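# Set lighting desk channel faders to taped levels

## Task

Move every channel fader on the lighting desk to the level marked on the tape strip above that fader, and make sure the master fader finishes at the same level it had at the start.

## Robot and tools

Robot: two arms, left_arm and right_arm, each ending in a two-finger gripper with a wrist force sensor and a wrist camera. Cameras: cam_high (fixed, behind the arms), cam_left_wrist and cam_right_wrist, all 896x504.

Frame: the scene frame has its origin at table-top height, midway between the two nominal arm bases. +x points out over the table, +z points up, and left_arm sits on the +y side. Image left and right do not match arm names. Base positions: left_arm (+0.020, +0.360, +0.048) m, right_arm (+0.048, -0.524, +0.048) m. Reported hand poses may be off by a few cm, more at long reach.

Gripper geometry: fingers point along the gripper's +z axis and close along its x axis. end_effector_position is the point between the pads; the fingertips extend 9.3 mm past it. The housing is 201 mm long in the closing direction and 46 mm wide, starting 38 mm behind that point. A block on a post juts about 12 cm toward the gripper's -y side and rotates with it.

The 18-number row: a single flat list covering both arms, left first. Order: left dx, dy, dz, rx, ry, rz, gripper position, force_limit, speed, then the same nine for right. All values lie in [-1, 1]. dx..rz are offsets, not poses: they are measured along scene-frame axes from the arm's Hand target at the start of the action or move (rotation about the hand's own position). Scale: 1.0 = 0.6 m or 180 degrees. rx, ry, rz form one rotation vector. Repeating an offset moves the hand further each time. Sending six zeros re-requests the current Hand target. Gripper numbers are absolute commands, not offsets: position +1 = fully open (80 mm), about -0.90 = pads touching, -1 = close until blocked. force_limit -1..+1 maps to roughly 15..35 N per pad. speed -1..+1 maps to 5..100 mm/s. Always resend each gripper's current three numbers to keep it unchanged, since 0 is itself a command.

execute_actions(actions, cameras): actions is a list of actions. Each action is a table of up to 15 rows, one per 1/30 s step. If fewer rows are given, the last row is held for the remaining steps. Every row counts from the action's start pose, not from the previous row. An empty actions list returns the state plus images; cameras picks views: ["all"], [], or names.

move(target, speed, blend, stop_force, zero, blocking, cameras): drives each gripper in a straight line toward the target offsets. target is one 18-number row or a list of up to 15 rows, all offsets from the same starting Hand targets. speed is in m/s, 0.002 to 3.6, default 0.25 (turn rate up to twice that in rad/s); give one value, or one per target. blend is in metres, rounding the corners of a list; 0 means stop at each point. stop_force is in N, 3 to 120, shared by both arms; an arm's path ends when the wrist sensor feels that much push against its motion. Leave stop_force out when moving off a surface you are pressing, and don't rely on it while the gripper rotates. zero (default true) re-zeroes the sensor before the move. blocking=false returns after about 0.5 s while the motion continues; it can't be combined with stop_force. Paths do not avoid obstacles or each other. Keep paths from passing near an arm's own base. The result adds a move: line reporting the outcome: done, off_target, moving, held or fault. It also lists any limits, such as paced (pose was clipped) or held (steps were withheld).

wait(seconds 0 to 10): lets the scene run with the last commands. stop(): brakes a running move. zoom_image(camera, region [x0, y0, x1, y1] in pixels, at most 504x504): magnifies the latest image from that camera. zero_wrist_force(arm): takes the current reading as the new zero. finished_scene(scene): ends the scene for good, so the faders must already sit at their set levels; make no other call in that reply.

Results: per gripper, end_effector_position (m), end_effector_quat_wxyz, velocities, Hand target (the last commanded pose after clipping), joint positions and torques, and Wrist force/torque in the gripper's own axes (plus the peak since the last shown reading). Gripper data includes is_grasped (1 = fingers blocked by an object) and width_mm. A joint-velocity line reading "within noise" means the arm is still. The gripper often stops a little short of its Hand target; if so, send the missing distance as an offset. Orientation commands are clipped to within 32 degrees of the current orientation per step.

Cautions: the arms are stiff. Aiming even slightly beyond a solid contact can cause a fault stop, which halts the arm for 10 s; it triggers at roughly 150 N of outside force or at joint torque limits. The wrist joints are weak, rated about 21-22 N m. Approach fader knobs slowly, push them sideways gently, and lift or back off afterwards so nothing keeps pressing. Keep the arms from touching each other. Don't knock objects off the table or strike fixed parts hard. Leave the master fader where it started. Avoid holding the arm stretched out or pushing against unreachable poses, since this heats the motors and can trigger an over-temperature stop.

Each tool is called after ">>>" as a command line: name --argument value for each argument, lists and objects as JSON in quotes; but a table of rows of numbers goes row by row, as --pt "numbers of a row", without its own name.

## Session

>>> execute_actions --actions '[]'

Scene clock: 0.00 s.
left_arm: end_effector_position=(+0.0585, +0.0189, +0.2558) width_mm=79.8 is_grasped=0 end_effector_quat_wxyz=(+0.490, -0.204, +0.760, +0.376) | right_arm: end_effector_position=(+0.7873, -0.1974, +0.2943) width_mm=80.2 is_grasped=0 end_effector_quat_wxyz=(+0.021, +0.029, +0.967, -0.251)
Joint positions: left_arm=[-1.968 -1.232 1.79 -0.803 -1.359 2.016] | right_arm=[3.846 -2.596 -0.331 -2.105 1.167 -0.757]
Joint velocities: within noise
Joint torques (N m): no reading
Motor temperatures (°C): left_arm=[32 32 32 32 35 40] | right_arm=[32 28 28 37 35 30]
Wrist force (N): no reading
Wrist torque (N m): no reading
Wrist force, peak (N): no reading
Hand target: left_arm +0.0585, +0.0189, +0.2558; +0.490, -0.204, +0.760, +0.376 | right_arm +0.7873, -0.1974, +0.2943; +0.021, +0.029, +0.967, -0.251
Tool commands: left_gripper/position=+0.996 left_gripper/force_limit=+1.0 left_gripper/speed=+1.0 right_gripper/position=+1.0 right_gripper/force_limit=+1.0 right_gripper/speed=+1.0

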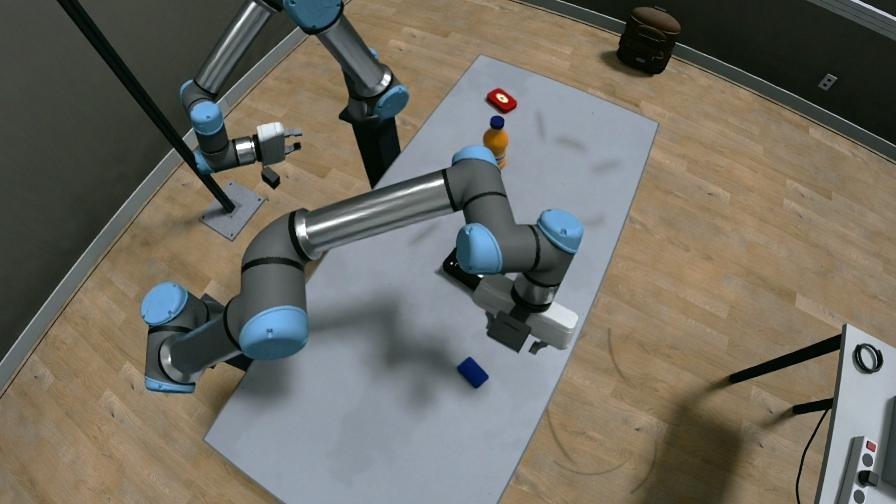

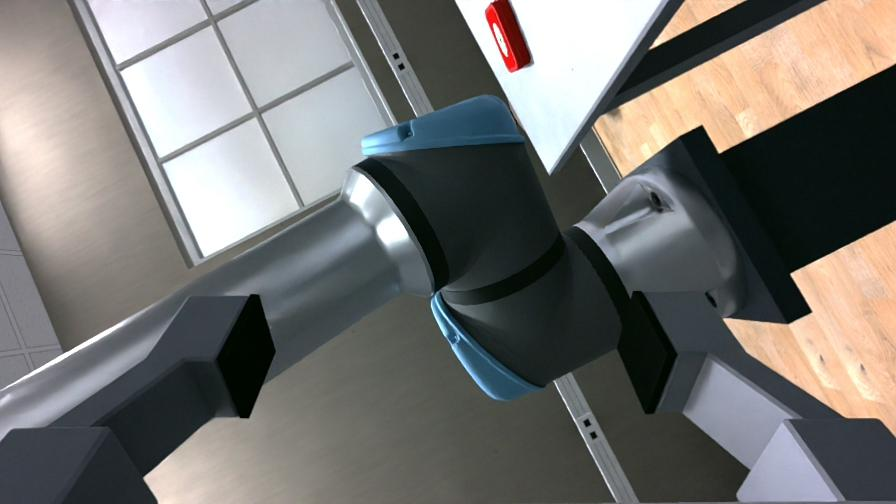

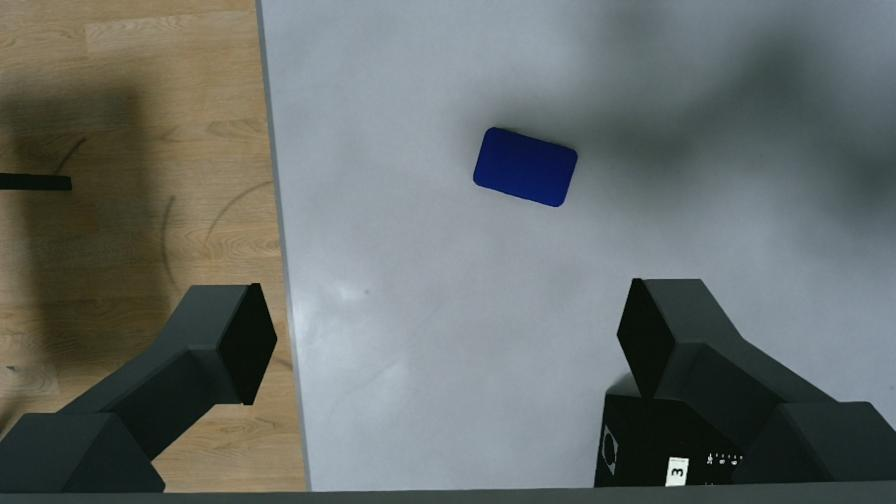

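>>> move --target '[0,0,0,0,0,0,0.996,1,1,-0.28,0.33,0.05,0,0,0,1,1,1]' --speed 0.5 --cameras '["cam_right_wrist","cam_high"]'

Scene clock: 1.97 s.
left_arm: end_effector_position=(+0.0585, +0.0189, +0.2558) width_mm=79.8 is_grasped=0 end_effector_quat_wxyz=(+0.490, -0.204, +0.760, +0.376) | right_arm: end_effector_position=(+0.6188, +0.0000, +0.3239) width_mm=80.2 is_grasped=0 end_effector_quat_wxyz=(+0.025, +0.027, +0.968, -0.247)
Joint positions: left_arm=[-1.968 -1.232 1.79 -0.803 -1.359 2.016] | right_arm=[4.155 -2.691 -0.035 -2.399 1.277 -0.455]
Joint torques (N m): left_arm=[-0.96 -33.3 -17.15 0.83 0.17 -0.1] | right_arm=[13.57 57.51 33.64 -0.63 0.56 1.7]
Wrist force (N): left_arm=[-0.2 0.0 0.0] | right_arm=[0.4 0.4 -0.4]
Wrist torque (N m): left_arm=[0.00 0.02 0.00] | right_arm=[0.05 -0.09 -0.04]
Wrist force, peak (N): left_arm=[-0.5 -0.3 0.0] | right_arm=[2.2 2.0 -1.7]
Hand target: left_arm +0.0585, +0.0189, +0.2558; +0.490, -0.204, +0.760, +0.376 | right_arm +0.6193, +0.0006, +0.3243; +0.021, +0.029, +0.967, -0.251
Off the commanded pose: left_arm 0.000 m, 0 deg | right_arm 0.001 m, 1 deg.
elbow stopped short (right arm): the move would have taken joint 3 (elbow) straighter than the controller allows.
move: done
camera_calibration:
cam_right_wrist: T_world_to_cam=[[-0.996983, 0.0515181, -0.0580655, 0.633968], [0.0445411, 0.992293, 0.115633, -0.0487489], [0.0635752, 0.112698, -0.991593, 0.378742], [0, 0, 0, 1]] pos_world=[0.610148, -0.026971, 0.418007]
Images, in order (width x height): cam_high 896x504, cam_right_wrist 896x504.

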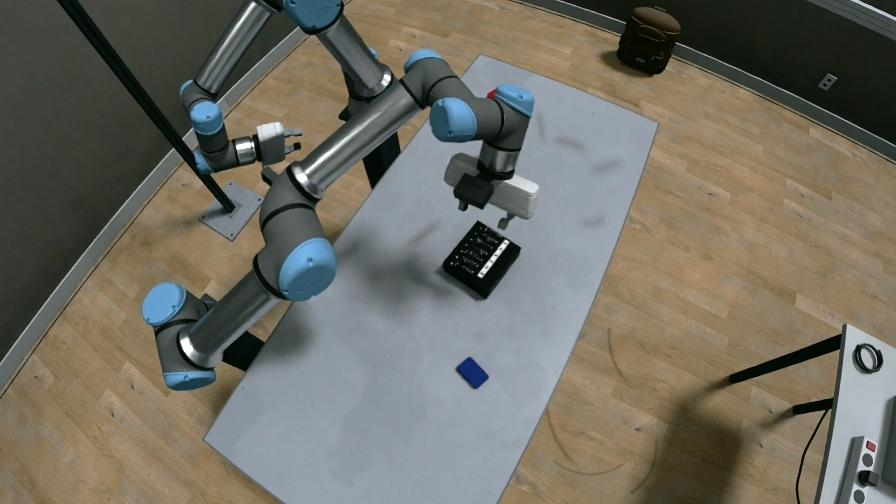

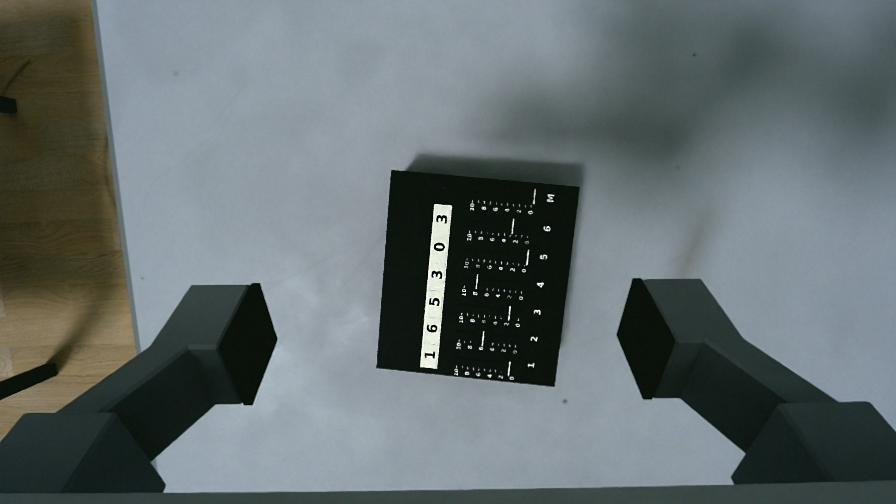

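>>> zoom_image --camera "cam_right_wrist" --region '[370, 160, 590, 395]'

>>> zoom_image --camera "cam_high" --region '[435, 210, 530, 305]'

Scaled by 2.145 from the camera's 896x504 image, which has a finer 1280x720 frame.

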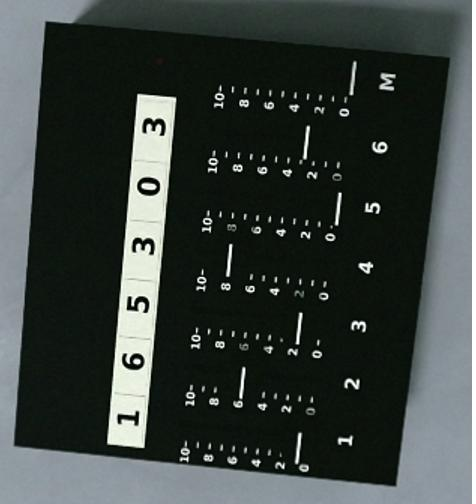

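Scaled by 5.305 from the camera's 896x504 image, which has a finer 1280x720 frame.

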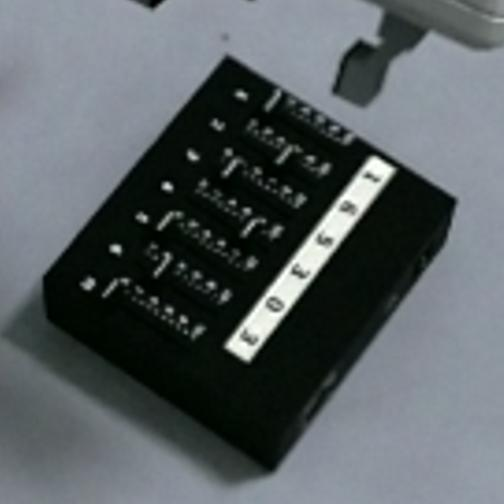

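>>> move --target '[0,0,0,0,0,0,0.996,1,1,-0.06,0.058,-0.25,0,0,0,1,1,1]' --speed 0.4 --cameras '["cam_right_wrist"]'

>>> zoom_image --camera "cam_right_wrist" --region '[250, 60, 650, 460]'

Scene clock: 3.97 s.
left_arm: end_effector_position=(+0.0585, +0.0189, +0.2558) width_mm=79.8 is_grasped=0 end_effector_quat_wxyz=(+0.490, -0.204, +0.760, +0.376) | right_arm: end_effector_position=(+0.5833, +0.0354, +0.1743) width_mm=80.2 is_grasped=0 end_effector_quat_wxyz=(+0.021, +0.029, +0.967, -0.251)
Joint positions: left_arm=[-1.968 -1.232 1.79 -0.803 -1.359 2.016] | right_arm=[4.212 -2.575 -0.651 -1.926 1.305 -0.397]
Joint torques (N m): left_arm=[-0.78 -33.9 -17.63 0.86 0.36 -0.14] | right_arm=[13.51 74.27 16.21 4.4 -2.03 -1.2]
Wrist force (N): left_arm=[-0.2 0.3 0.1] | right_arm=[0.3 0.3 0.0]
Wrist torque (N m): left_arm=[0.02 0.02 0.00] | right_arm=[0.01 -0.06 0.03]
Wrist force, peak (N): left_arm=[-0.1 0.1 -0.5] | right_arm=[0.0 -1.5 -2.0]
Hand target: left_arm +0.0585, +0.0189, +0.2558; +0.490, -0.204, +0.760, +0.376 | right_arm +0.5833, +0.0354, +0.1743; +0.021, +0.029, +0.967, -0.251
Off the commanded pose: left_arm 0.000 m, 0 deg | right_arm 0.000 m, 0 deg.
move: done
camera_calibration:
cam_right_wrist: T_world_to_cam=[[-0.997162, 0.0557321, -0.0506212, 0.586711], [0.0500776, 0.993016, 0.106822, -0.0667792], [0.0562211, 0.103984, -0.992989, 0.233494], [0, 0, 0, 1]] pos_world=[0.575262, 0.00933455, 0.26869]
Images, in order (width x height): cam_right_wrist 896x504.

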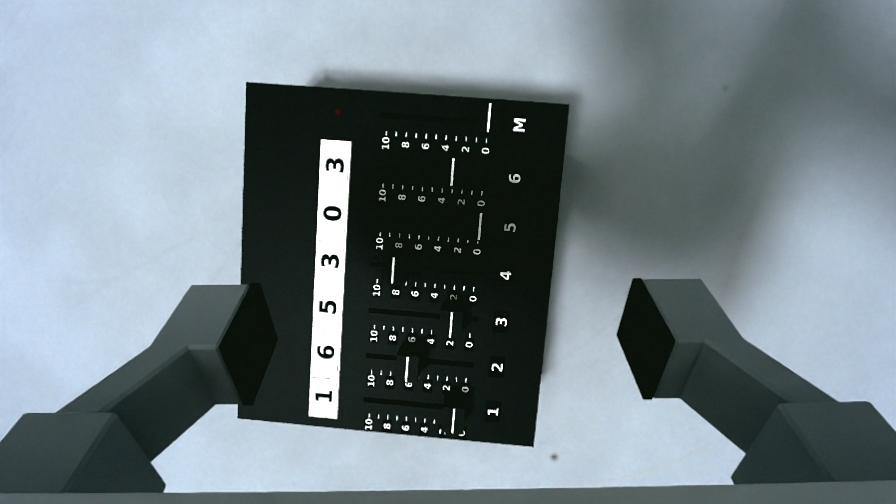

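Scaled by 1.260 from the camera's 896x504 image, which has a finer 1280x720 frame.

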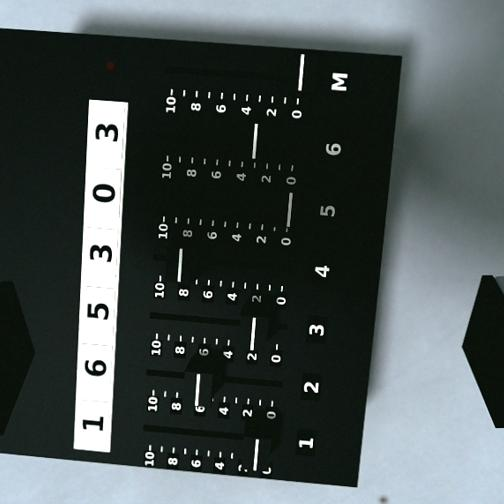

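>>> zoom_image --camera "cam_right_wrist" --region '[350, 90, 510, 270]'

>>> zoom_image --camera "cam_right_wrist" --region '[350, 270, 510, 450]'

Scaled by 2.800 from the camera's 896x504 image, which has a finer 1280x720 frame.

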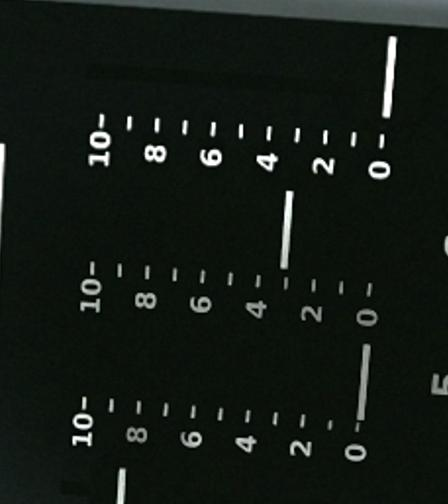

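Scaled by 2.800 from the camera's 896x504 image, which has a finer 1280x720 frame.

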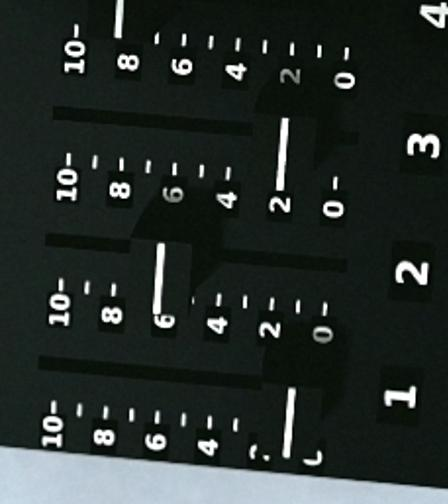

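>>> move --pt "0 0 0 0 0 0 0.996 1 1 0.0093 0.0027 -0.1238 0 0.0172 -0.024 1 1 1" --pt "0 0 0 0 0 0 0.996 1 1 0.0093 0.0027 -0.1697 0 0.0172 -0.024 1 1 1" --pt "0 0 0 0 0 0 0.996 1 1 0.0093 0.0027 -0.1697 0 0.0172 -0.024 -1 -1 -0.4" --pt "0 0 0 0 0 0 0.996 1 1 0.0093 0.0027 -0.1697 0 0.0172 -0.024 1 -1 0.5" --pt "0 0 0 0 0 0 0.996 1 1 0 0 0 0 0 0 1 -1 0.5" --speed 0.15 --cameras '["cam_right_wrist"]'

>>> zoom_image --camera "cam_right_wrist" --region '[350, 180, 510, 360]'

Scene clock: 12.97 s.
left_arm: end_effector_position=(+0.0585, +0.0189, +0.2558) width_mm=79.8 is_grasped=0 end_effector_quat_wxyz=(+0.490, -0.204, +0.760, +0.376) | right_arm: end_effector_position=(+0.5834, +0.0354, +0.1740) width_mm=80.0 is_grasped=0 end_effector_quat_wxyz=(+0.021, +0.029, +0.967, -0.251)
Joint positions: left_arm=[-1.968 -1.232 1.79 -0.803 -1.359 2.016] | right_arm=[4.212 -2.575 -0.652 -1.926 1.305 -0.397]
Joint torques (N m): left_arm=[-1.11 -33.06 -17.23 0.86 0.44 -0.4] | right_arm=[12.31 74.13 34.16 -0.68 -2.26 -1.14]
Wrist force (N): left_arm=[-0.3 0.2 -0.3] | right_arm=[0.4 0.1 0.0]
Wrist torque (N m): left_arm=[0.03 0.04 0.00] | right_arm=[-0.01 -0.08 0.03]
Wrist force, peak (N): left_arm=[-0.7 -0.1 -0.4] | right_arm=[-1.1 1.6 -1.3]
Hand target: left_arm +0.0585, +0.0189, +0.2558; +0.490, -0.204, +0.760, +0.376 | right_arm +0.5833, +0.0354, +0.1743; +0.021, +0.029, +0.967, -0.251
Off the commanded pose: left_arm 0.000 m, 0 deg | right_arm 0.000 m, 0 deg.
move: done
camera_calibration:
cam_right_wrist: T_world_to_cam=[[-0.997157, 0.0558349, -0.050598, 0.586697], [0.0501709, 0.99299, 0.107024, -0.0667665], [0.056219, 0.104182, -0.992968, 0.2333], [0, 0, 0, 1]] pos_world=[0.575263, 0.00923474, 0.268491]
Images, in order (width x height): cam_right_wrist 896x504.

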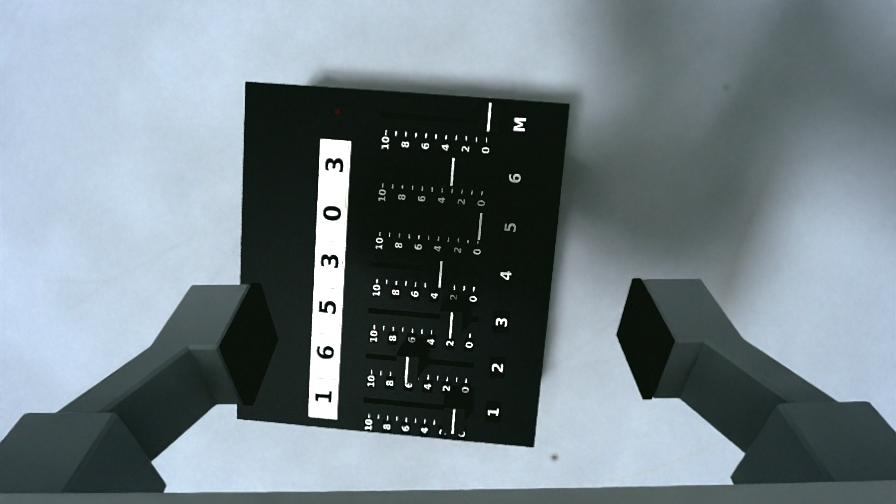

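Scaled by 2.800 from the camera's 896x504 image, which has a finer 1280x720 frame.

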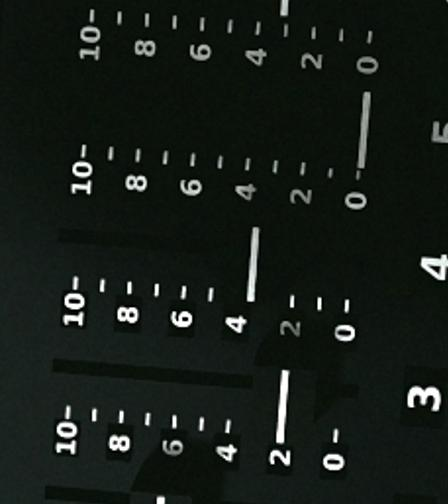

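>>> move --pt "0 0 0 0 0 0 0.996 1 1 0.0064 0.0027 -0.1697 0 0.0172 -0.024 0.3 -1 1" --pt "0 0 0 0 0 0 0.996 1 1 0.0064 0.0027 -0.1697 0 0.0172 -0.024 -1 -1 0" --pt "0 0 0 0 0 0 0.996 1 1 0.0064 0.0027 -0.1697 0 0.0172 -0.024 0.3 -1 1" --pt "0 0 0 0 0 0 0.996 1 1 0.0064 0.0027 -0.12 0 0.0172 -0.024 0.3 -1 1" --pt "0 0 0 0 0 0 0.996 1 1 0.0268 0.0373 -0.12 0 0.0172 -0.024 0.3 -1 1" --pt "0 0 0 0 0 0 0.996 1 1 0.0268 0.0373 -0.1697 0 0.0172 -0.024 0.3 -1 1" --pt "0 0 0 0 0 0 0.996 1 1 0.0268 0.0373 -0.1697 0 0.0172 -0.024 -1 -1 0" --pt "0 0 0 0 0 0 0.996 1 1 0.0268 0.0373 -0.1697 0 0.0172 -0.024 0.3 -1 1" --pt "0 0 0 0 0 0 0.996 1 1 0 0 0 0 0 0 0.3 -1 1" --speed 0.2 --blend '[0,0,0,0.005,0.005,0,0,0,0]' --cameras '["cam_right_wrist"]'

>>> zoom_image --camera "cam_right_wrist" --region '[350, 180, 510, 360]'

Scene clock: 20.23 s.
left_arm: end_effector_position=(+0.0585, +0.0189, +0.2558) width_mm=79.8 is_grasped=0 end_effector_quat_wxyz=(+0.490, -0.204, +0.760, +0.376) | right_arm: end_effector_position=(+0.5834, +0.0354, +0.1742) width_mm=50.6 is_grasped=0 end_effector_quat_wxyz=(+0.021, +0.029, +0.967, -0.251)
Joint positions: left_arm=[-1.968 -1.232 1.79 -0.803 -1.359 2.016] | right_arm=[4.212 -2.575 -0.651 -1.926 1.305 -0.397]
Joint torques (N m): left_arm=[-0.7 -33.27 -17.37 0.75 0.55 -0.47] | right_arm=[12.85 74.96 17.87 3.63 -1.97 -1.2]
Wrist force (N): left_arm=[-0.4 0.0 -0.1] | right_arm=[0.2 0.1 0.0]
Wrist torque (N m): left_arm=[0.01 0.06 0.00] | right_arm=[-0.01 -0.05 0.03]
Wrist force, peak (N): left_arm=[-0.5 0.0 -0.4] | right_arm=[2.5 -2.1 0.6]
Hand target: left_arm +0.0585, +0.0189, +0.2558; +0.490, -0.204, +0.760, +0.376 | right_arm +0.5833, +0.0354, +0.1743; +0.021, +0.029, +0.967, -0.251
Off the commanded pose: left_arm 0.000 m, 0 deg | right_arm 0.000 m, 0 deg.
move: done
camera_calibration:
cam_right_wrist: T_world_to_cam=[[-0.997157, 0.0558354, -0.0506035, 0.586698], [0.0501764, 0.993, 0.106926, -0.0668533], [0.0562196, 0.104083, -0.992978, 0.233392], [0, 0, 0, 1]] pos_world=[0.575263, 0.00933473, 0.268591]
Images, in order (width x height): cam_right_wrist 896x504.

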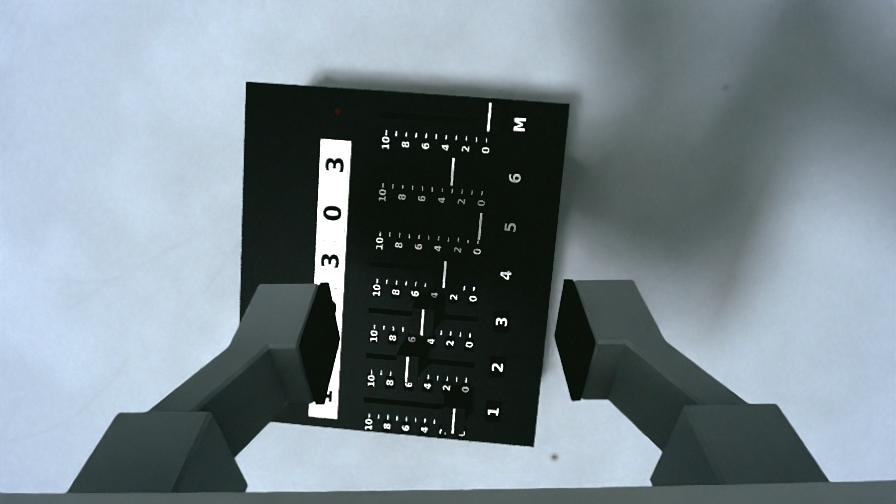

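Scaled by 2.800 from the camera's 896x504 image, which has a finer 1280x720 frame.

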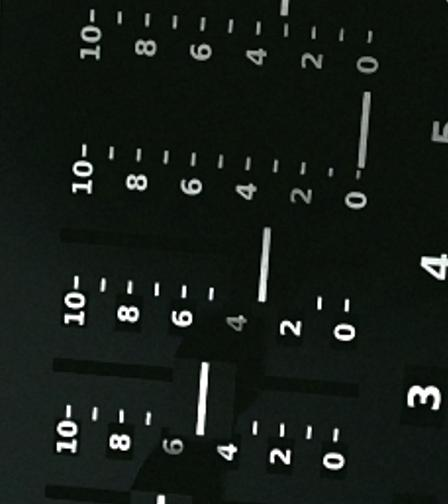

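>>> finished_scene --scene 1

The scene is finished: the task was done.


## Next scene

The same job, from a new start.

Tolerance ≥0.3 units.

>>> execute_actions --actions '[]'

>>> zoom_image --camera "cam_high" --region '[360, 170, 610, 390]'

Scene clock: 0.00 s.
left_arm: end_effector_position=(+0.7235, +0.5157, +0.2978) width_mm=79.8 is_grasped=0 end_effector_quat_wxyz=(+0.238, -0.561, +0.793, +0.002) | right_arm: end_effector_position=(+0.1669, -0.2645, +0.1613) width_mm=80.2 is_grasped=0 end_effector_quat_wxyz=(+0.077, +0.365, +0.927, -0.043)
Joint positions: left_arm=[-0.019 -1.181 1.576 -2.35 -1.276 -2.803] | right_arm=[4.863 -1.206 -2.525 -1.132 1.479 0.892]
Joint velocities: within noise
Joint torques (N m): no reading
Motor temperatures (°C): left_arm=[31 31 32 32 34 40] | right_arm=[31 28 28 37 35 30]
Wrist force (N): no reading
Wrist torque (N m): no reading
Wrist force, peak (N): no reading
Hand target: left_arm +0.7235, +0.5157, +0.2978; +0.238, -0.561, +0.793, +0.002 | right_arm +0.1669, -0.2645, +0.1613; +0.077, +0.365, +0.927, -0.043
Tool commands: left_gripper/position=+0.996 left_gripper/force_limit=+1.0 left_gripper/speed=+1.0 right_gripper/position=+1.0 right_gripper/force_limit=+1.0 right_gripper/speed=+1.0
camera_calibration:
cam_left_wrist: T_world_to_cam=[[-0.248723, -0.895087, -0.370075, 0.752218], [-0.946816, 0.144156, 0.287678, 0.541711], [-0.204148, 0.421945, -0.883338, 0.290297], [0, 0, 0, 1]] pos_world=[0.759258, 0.472721, 0.378969]
cam_right_wrist: T_world_to_cam=[[-0.718079, 0.676103, -0.165069, 0.323471], [0.502365, 0.667686, 0.549386, 0.0202959], [0.481656, 0.311578, -0.819101, 0.231046], [0, 0, 0, 1]] pos_world=[0.110797, -0.30424, 0.231495]

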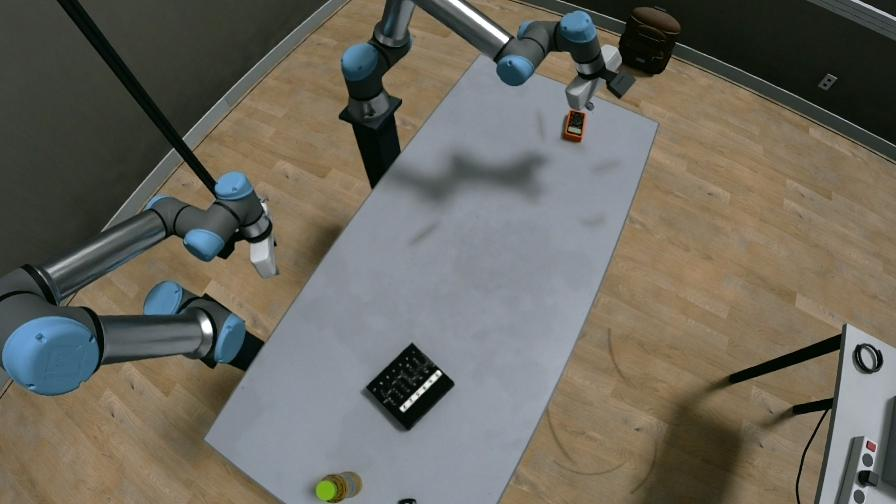

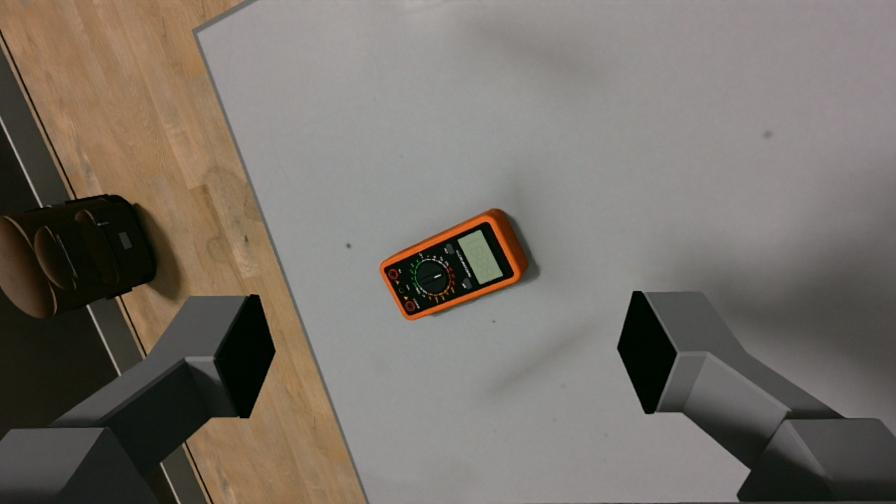

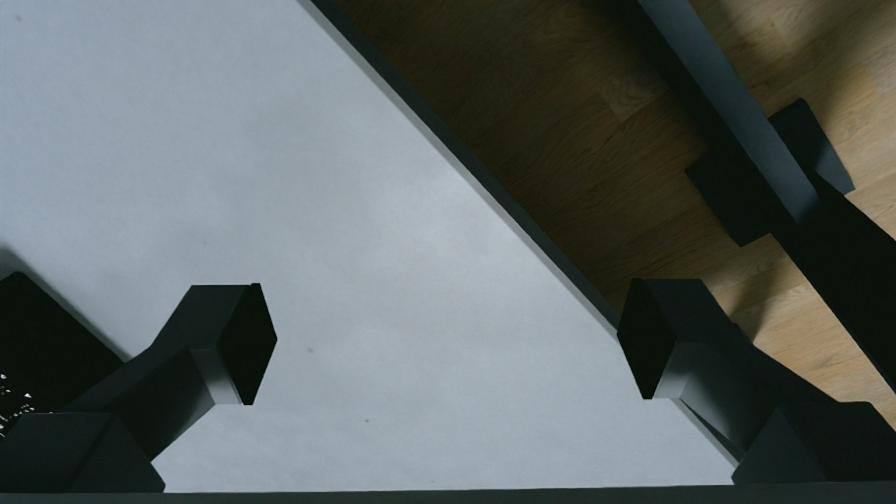

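Scaled by 2.016 from the camera's 896x504 image, which has a finer 1280x720 frame.

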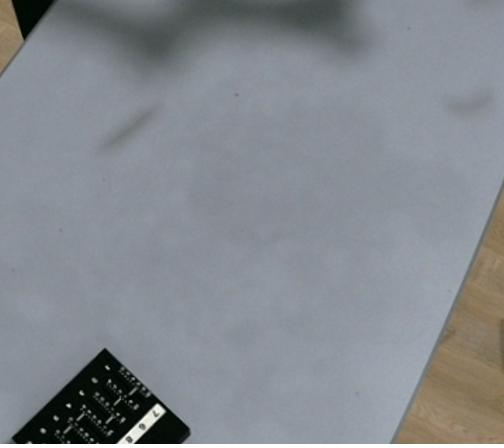

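>>> move --target '[0,0,0,0,0,0,0.996,1,1,0.6968,-0.1192,0.0217,-0.111,0.121,0.1498,1,-1,1]' --speed 0.5 --cameras '["cam_right_wrist"]'

>>> zoom_image --camera "cam_right_wrist" --region '[350, 90, 510, 270]'

>>> zoom_image --camera "cam_right_wrist" --region '[350, 270, 510, 450]'

Scene clock: 2.53 s.
left_arm: end_effector_position=(+0.7235, +0.5157, +0.2978) width_mm=79.8 is_grasped=0 end_effector_quat_wxyz=(+0.238, -0.561, +0.793, +0.002) | right_arm: end_effector_position=(+0.5849, -0.3360, +0.1744) width_mm=80.2 is_grasped=0 end_effector_quat_wxyz=(-0.028, +0.108, +0.962, -0.249)
Joint positions: left_arm=[-0.019 -1.181 1.576 -2.35 -1.276 -2.803] | right_arm=[3.847 -2.015 -1.633 -1.478 1.27 -0.594]
Joint torques (N m): left_arm=[-1.39 -40.35 -22.89 -3.33 0.48 0.04] | right_arm=[-13.76 34.09 31.93 -0.85 -1.99 -1.05]
Wrist force (N): left_arm=[0.0 0.2 0.1] | right_arm=[0.3 -0.1 0.9]
Wrist torque (N m): left_arm=[0.02 0.00 0.00] | right_arm=[0.00 0.02 0.02]
Wrist force, peak (N): left_arm=[0.3 0.4 0.3] | right_arm=[-2.1 -0.3 0.5]
Hand target: left_arm +0.7235, +0.5157, +0.2978; +0.238, -0.561, +0.793, +0.002 | right_arm +0.5850, -0.3360, +0.1743; -0.028, +0.108, +0.962, -0.249
Off the commanded pose: left_arm 0.000 m, 0 deg | right_arm 0.000 m, 0 deg.
move: done
camera_calibration:
cam_right_wrist: T_world_to_cam=[[-0.97268, 0.232099, 0.00477977, 0.644298], [0.231268, 0.966998, 0.106907, 0.187208], [0.020191, 0.105092, -0.994257, 0.293766], [0, 0, 0, 1]] pos_world=[0.57747, -0.361443, 0.268986]
Images, in order (width x height): cam_right_wrist 896x504.

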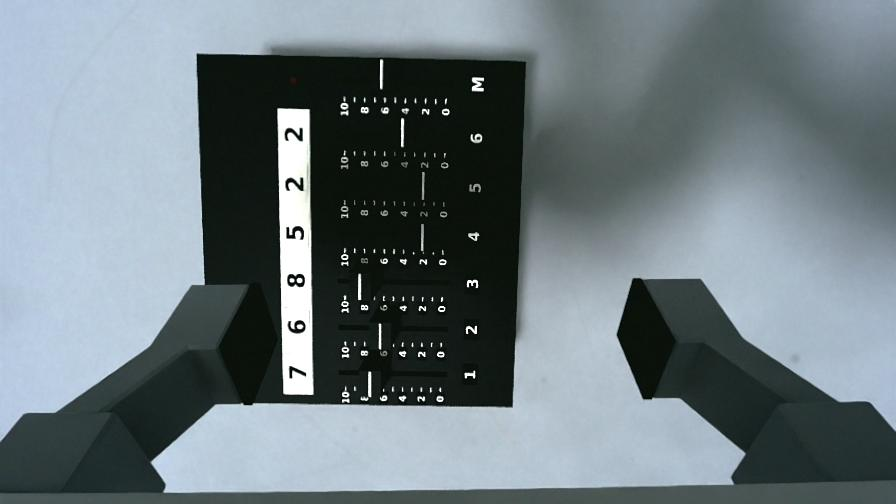

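Scaled by 2.800 from the camera's 896x504 image, which has a finer 1280x720 frame.

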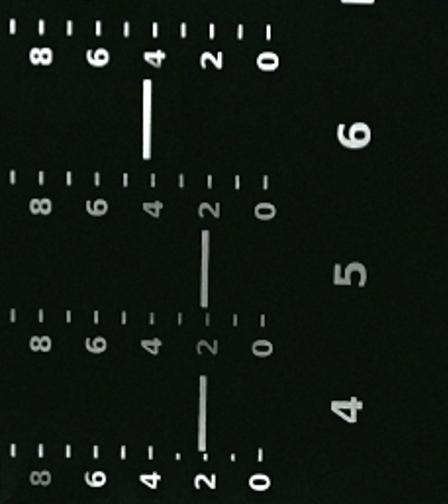

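Scaled by 2.800 from the camera's 896x504 image, which has a finer 1280x720 frame.

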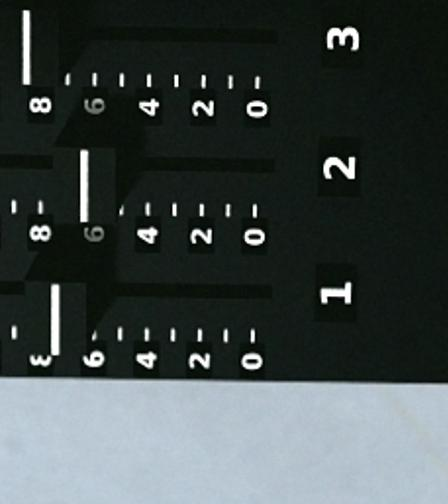

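>>> move --pt "0 0 0 0 0 0 0.996 1 1 -0.0118 -0.0970 -0.12 0 0 -0.0105 0.3 -1 1" --pt "0 0 0 0 0 0 0.996 1 1 -0.0118 -0.0970 -0.1697 0 0 -0.0105 0.3 -1 1" --pt "0 0 0 0 0 0 0.996 1 1 -0.0118 -0.0970 -0.1697 0 0 -0.0105 -1 -1 0" --pt "0 0 0 0 0 0 0.996 1 1 -0.0118 -0.0970 -0.1697 0 0 -0.0105 0.3 -1 1" --pt "0 0 0 0 0 0 0.996 1 1 -0.0118 -0.0970 -0.12 0 0 -0.0105 0.3 -1 1" --pt "0 0 0 0 0 0 0.996 1 1 0.0310 -0.0315 -0.12 0 0 -0.0105 0.3 -1 1" --pt "0 0 0 0 0 0 0.996 1 1 0.0310 -0.0315 -0.1697 0 0 -0.0105 0.3 -1 1" --pt "0 0 0 0 0 0 0.996 1 1 0.0310 -0.0315 -0.1697 0 0 -0.0105 -1 -1 0" --pt "0 0 0 0 0 0 0.996 1 1 0.0310 -0.0315 -0.1697 0 0 -0.0105 0.3 -1 1" --pt "0 0 0 0 0 0 0.996 1 1 0 0 0 0 0 0 0.3 -1 1" --speed 0.2 --blend '[0.005,0,0,0,0.005,0.005,0,0,0,0]' --cameras '["cam_right_wrist"]'

>>> zoom_image --camera "cam_right_wrist" --region '[330, 90, 510, 270]'

Scene clock: 10.77 s.
left_arm: end_effector_position=(+0.7235, +0.5157, +0.2978) width_mm=79.8 is_grasped=0 end_effector_quat_wxyz=(+0.238, -0.561, +0.793, +0.002) | right_arm: end_effector_position=(+0.5850, -0.3360, +0.1742) width_mm=50.6 is_grasped=0 end_effector_quat_wxyz=(-0.028, +0.108, +0.962, -0.249)
Joint positions: left_arm=[-0.019 -1.181 1.576 -2.35 -1.276 -2.803] | right_arm=[3.847 -2.016 -1.633 -1.478 1.27 -0.594]
Joint torques (N m): left_arm=[-1.64 -40.09 -22.67 -3.4 0.48 -0.06] | right_arm=[14.94 52.02 32.31 -1.02 0.53 1.63]
Wrist force (N): left_arm=[0.1 0.0 0.1] | right_arm=[0.3 -0.3 0.9]
Wrist torque (N m): left_arm=[0.00 -0.01 0.00] | right_arm=[-0.03 0.03 -0.06]
Wrist force, peak (N): left_arm=[0.1 0.2 0.5] | right_arm=[0.4 0.0 2.4]
Hand target: left_arm +0.7235, +0.5157, +0.2978; +0.238, -0.561, +0.793, +0.002 | right_arm +0.5850, -0.3360, +0.1743; -0.028, +0.108, +0.962, -0.249
Off the commanded pose: left_arm 0.000 m, 0 deg | right_arm 0.000 m, 0 deg.
move: done
camera_calibration:
cam_right_wrist: T_world_to_cam=[[-0.972659, 0.232185, 0.00486476, 0.644393], [0.231366, 0.966988, 0.106788, 0.187168], [0.0200904, 0.104994, -0.99427, 0.293691], [0, 0, 0, 1]] pos_world=[0.57757, -0.361443, 0.268886]
Images, in order (width x height): cam_right_wrist 896x504.

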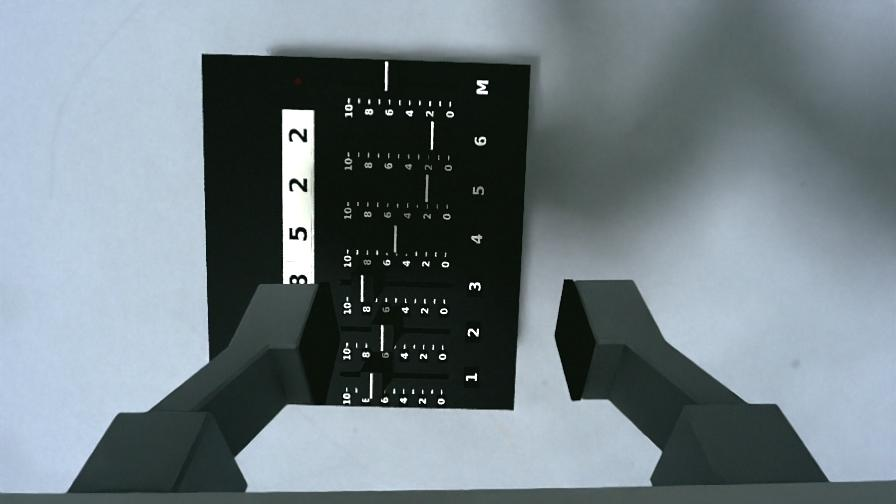

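Scaled by 2.800 from the camera's 896x504 image, which has a finer 1280x720 frame.

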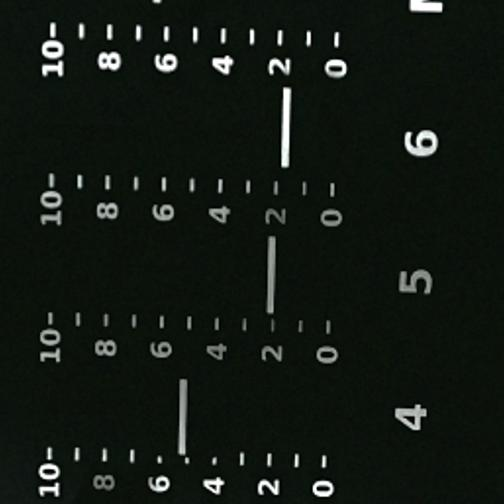

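>>> move --pt "0 0 0 0 0 0 0.996 1 1 -0.0122 -0.0947 -0.12 0 0 -0.0105 -0.1 -1 1" --pt "0 0 0 0 0 0 0.996 1 1 -0.0122 -0.0947 -0.1675 0 0 -0.0105 -0.1 -1 1" --pt "0 0 0 0 0 0 0.996 1 1 -0.0122 -0.0947 -0.1675 0 0 -0.0105 -1 -1 0" --pt "0 0 0 0 0 0 0.996 1 1 -0.0122 -0.0947 -0.1675 0 0 -0.0105 -0.1 -1 1" --pt "0 0 0 0 0 0 0.996 1 1 0 0 0 0 0 0 -0.1 -1 1" --speed 0.2 --blend '[0.005,0,0,0,0]' --cameras '["cam_right_wrist"]'

>>> zoom_image --camera "cam_right_wrist" --region '[330, 90, 510, 270]'

Scene clock: 15.07 s.
left_arm: end_effector_position=(+0.7235, +0.5157, +0.2978) width_mm=79.8 is_grasped=0 end_effector_quat_wxyz=(+0.238, -0.561, +0.793, +0.002) | right_arm: end_effector_position=(+0.5850, -0.3360, +0.1743) width_mm=33.8 is_grasped=0 end_effector_quat_wxyz=(-0.028, +0.108, +0.962, -0.249)
Joint positions: left_arm=[-0.019 -1.181 1.576 -2.35 -1.276 -2.803] | right_arm=[3.847 -2.016 -1.633 -1.478 1.27 -0.594]
Joint torques (N m): left_arm=[-1.59 -40.1 -23.42 -3.42 0.42 -0.03] | right_arm=[14.53 51.58 30.67 -0.6 0.45 1.51]
Wrist force (N): left_arm=[0.3 0.3 0.1] | right_arm=[0.2 -0.4 1.1]
Wrist torque (N m): left_arm=[0.04 -0.02 0.00] | right_arm=[-0.03 0.04 -0.06]
Wrist force, peak (N): left_arm=[-0.5 0.0 0.5] | right_arm=[0.2 -0.6 2.5]
Hand target: left_arm +0.7235, +0.5157, +0.2978; +0.238, -0.561, +0.793, +0.002 | right_arm +0.5850, -0.3360, +0.1743; -0.028, +0.108, +0.962, -0.249
Off the commanded pose: left_arm 0.000 m, 0 deg | right_arm 0.000 m, 0 deg.
move: done
camera_calibration:
cam_right_wrist: T_world_to_cam=[[-0.972682, 0.232091, 0.0048534, 0.6443], [0.231271, 0.967011, 0.106788, 0.187351], [0.0200913, 0.104994, -0.99427, 0.293703], [0, 0, 0, 1]] pos_world=[0.57747, -0.361543, 0.268886]
Images, in order (width x height): cam_right_wrist 896x504.

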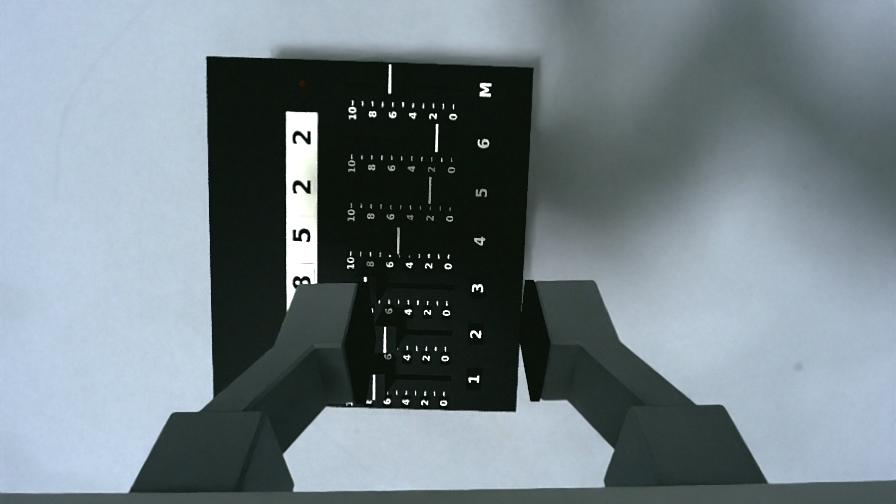

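Scaled by 2.800 from the camera's 896x504 image, which has a finer 1280x720 frame.

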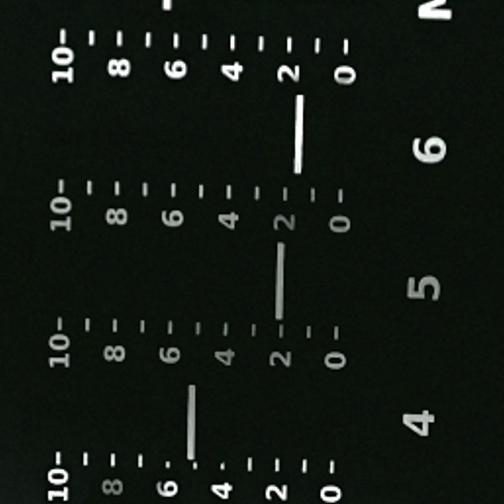

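>>> move --pt "0 0 0 0 0 0 0.996 1 1 -0.0077 -0.0930 -0.12 0 0 -0.0105 -0.1 -1 1" --pt "0 0 0 0 0 0 0.996 1 1 -0.0077 -0.0930 -0.1675 0 0 -0.0105 -0.1 -1 1" --pt "0 0 0 0 0 0 0.996 1 1 -0.0077 -0.0930 -0.1675 0 0 -0.0105 -1 -1 0" --pt "0 0 0 0 0 0 0.996 1 1 -0.0077 -0.0930 -0.1675 0 0 -0.0105 -0.1 -1 1" --pt "0 0 0 0 0 0 0.996 1 1 -0.0077 -0.0930 -0.12 0 0 -0.0105 -0.1 -1 1" --pt "0 0 0 0 0 0 0.996 1 1 0 0 0 0 0 0 0.3 -1 1" --speed 0.2 --blend '[0.005,0,0,0,0.005,0]' --cameras '["cam_right_wrist"]'

>>> zoom_image --camera "cam_right_wrist" --region '[330, 50, 510, 230]'

>>> zoom_image --camera "cam_right_wrist" --region '[330, 230, 510, 410]'

Scene clock: 19.93 s.
left_arm: end_effector_position=(+0.7235, +0.5157, +0.2978) width_mm=79.8 is_grasped=0 end_effector_quat_wxyz=(+0.238, -0.561, +0.793, +0.002) | right_arm: end_effector_position=(+0.5850, -0.3360, +0.1744) width_mm=50.6 is_grasped=0 end_effector_quat_wxyz=(-0.028, +0.108, +0.962, -0.249)
Joint positions: left_arm=[-0.019 -1.181 1.576 -2.35 -1.276 -2.803] | right_arm=[3.847 -2.016 -1.633 -1.478 1.27 -0.594]
Joint torques (N m): left_arm=[-1.89 -39.82 -22.58 -3.43 0.45 -0.07] | right_arm=[13.8 44.76 31.71 -0.87 0.63 1.65]
Wrist force (N): left_arm=[0.0 0.0 0.1] | right_arm=[0.3 -0.5 0.9]
Wrist torque (N m): left_arm=[0.00 0.00 0.00] | right_arm=[-0.05 0.04 -0.07]
Wrist force, peak (N): left_arm=[0.1 0.5 0.4] | right_arm=[-0.4 -1.9 1.6]
Hand target: left_arm +0.7235, +0.5157, +0.2978; +0.238, -0.561, +0.793, +0.002 | right_arm +0.5850, -0.3360, +0.1743; -0.028, +0.108, +0.962, -0.249
Off the commanded pose: left_arm 0.000 m, 0 deg | right_arm 0.000 m, 0 deg.
move: done
camera_calibration:
cam_right_wrist: T_world_to_cam=[[-0.972682, 0.232091, 0.00485346, 0.644277], [0.231271, 0.967011, 0.106788, 0.187243], [0.0200913, 0.104994, -0.99427, 0.293791], [0, 0, 0, 1]] pos_world=[0.57747, -0.361443, 0.268986]
Images, in order (width x height): cam_right_wrist 896x504.

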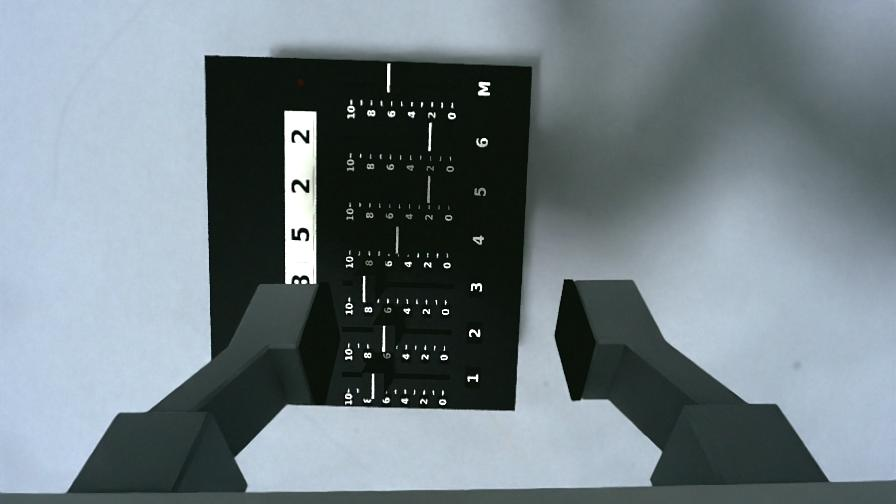

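Scaled by 2.800 from the camera's 896x504 image, which has a finer 1280x720 frame.

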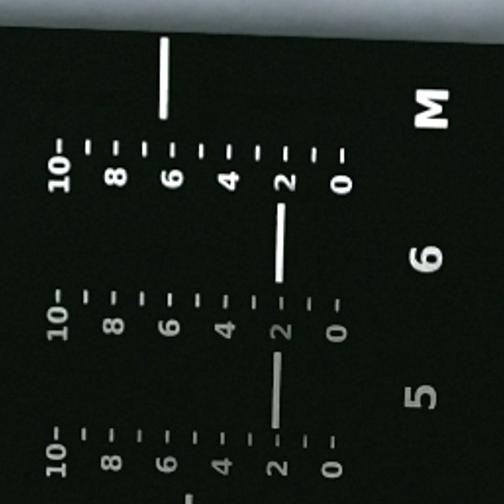

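Scaled by 2.800 from the camera's 896x504 image, which has a finer 1280x720 frame.

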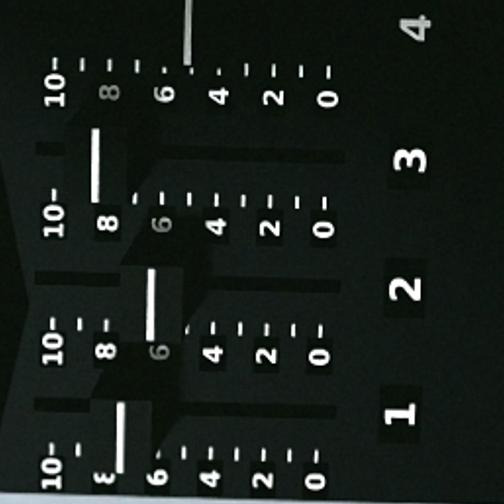

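>>> finished_scene --scene 2

The scene is finished: the task was done.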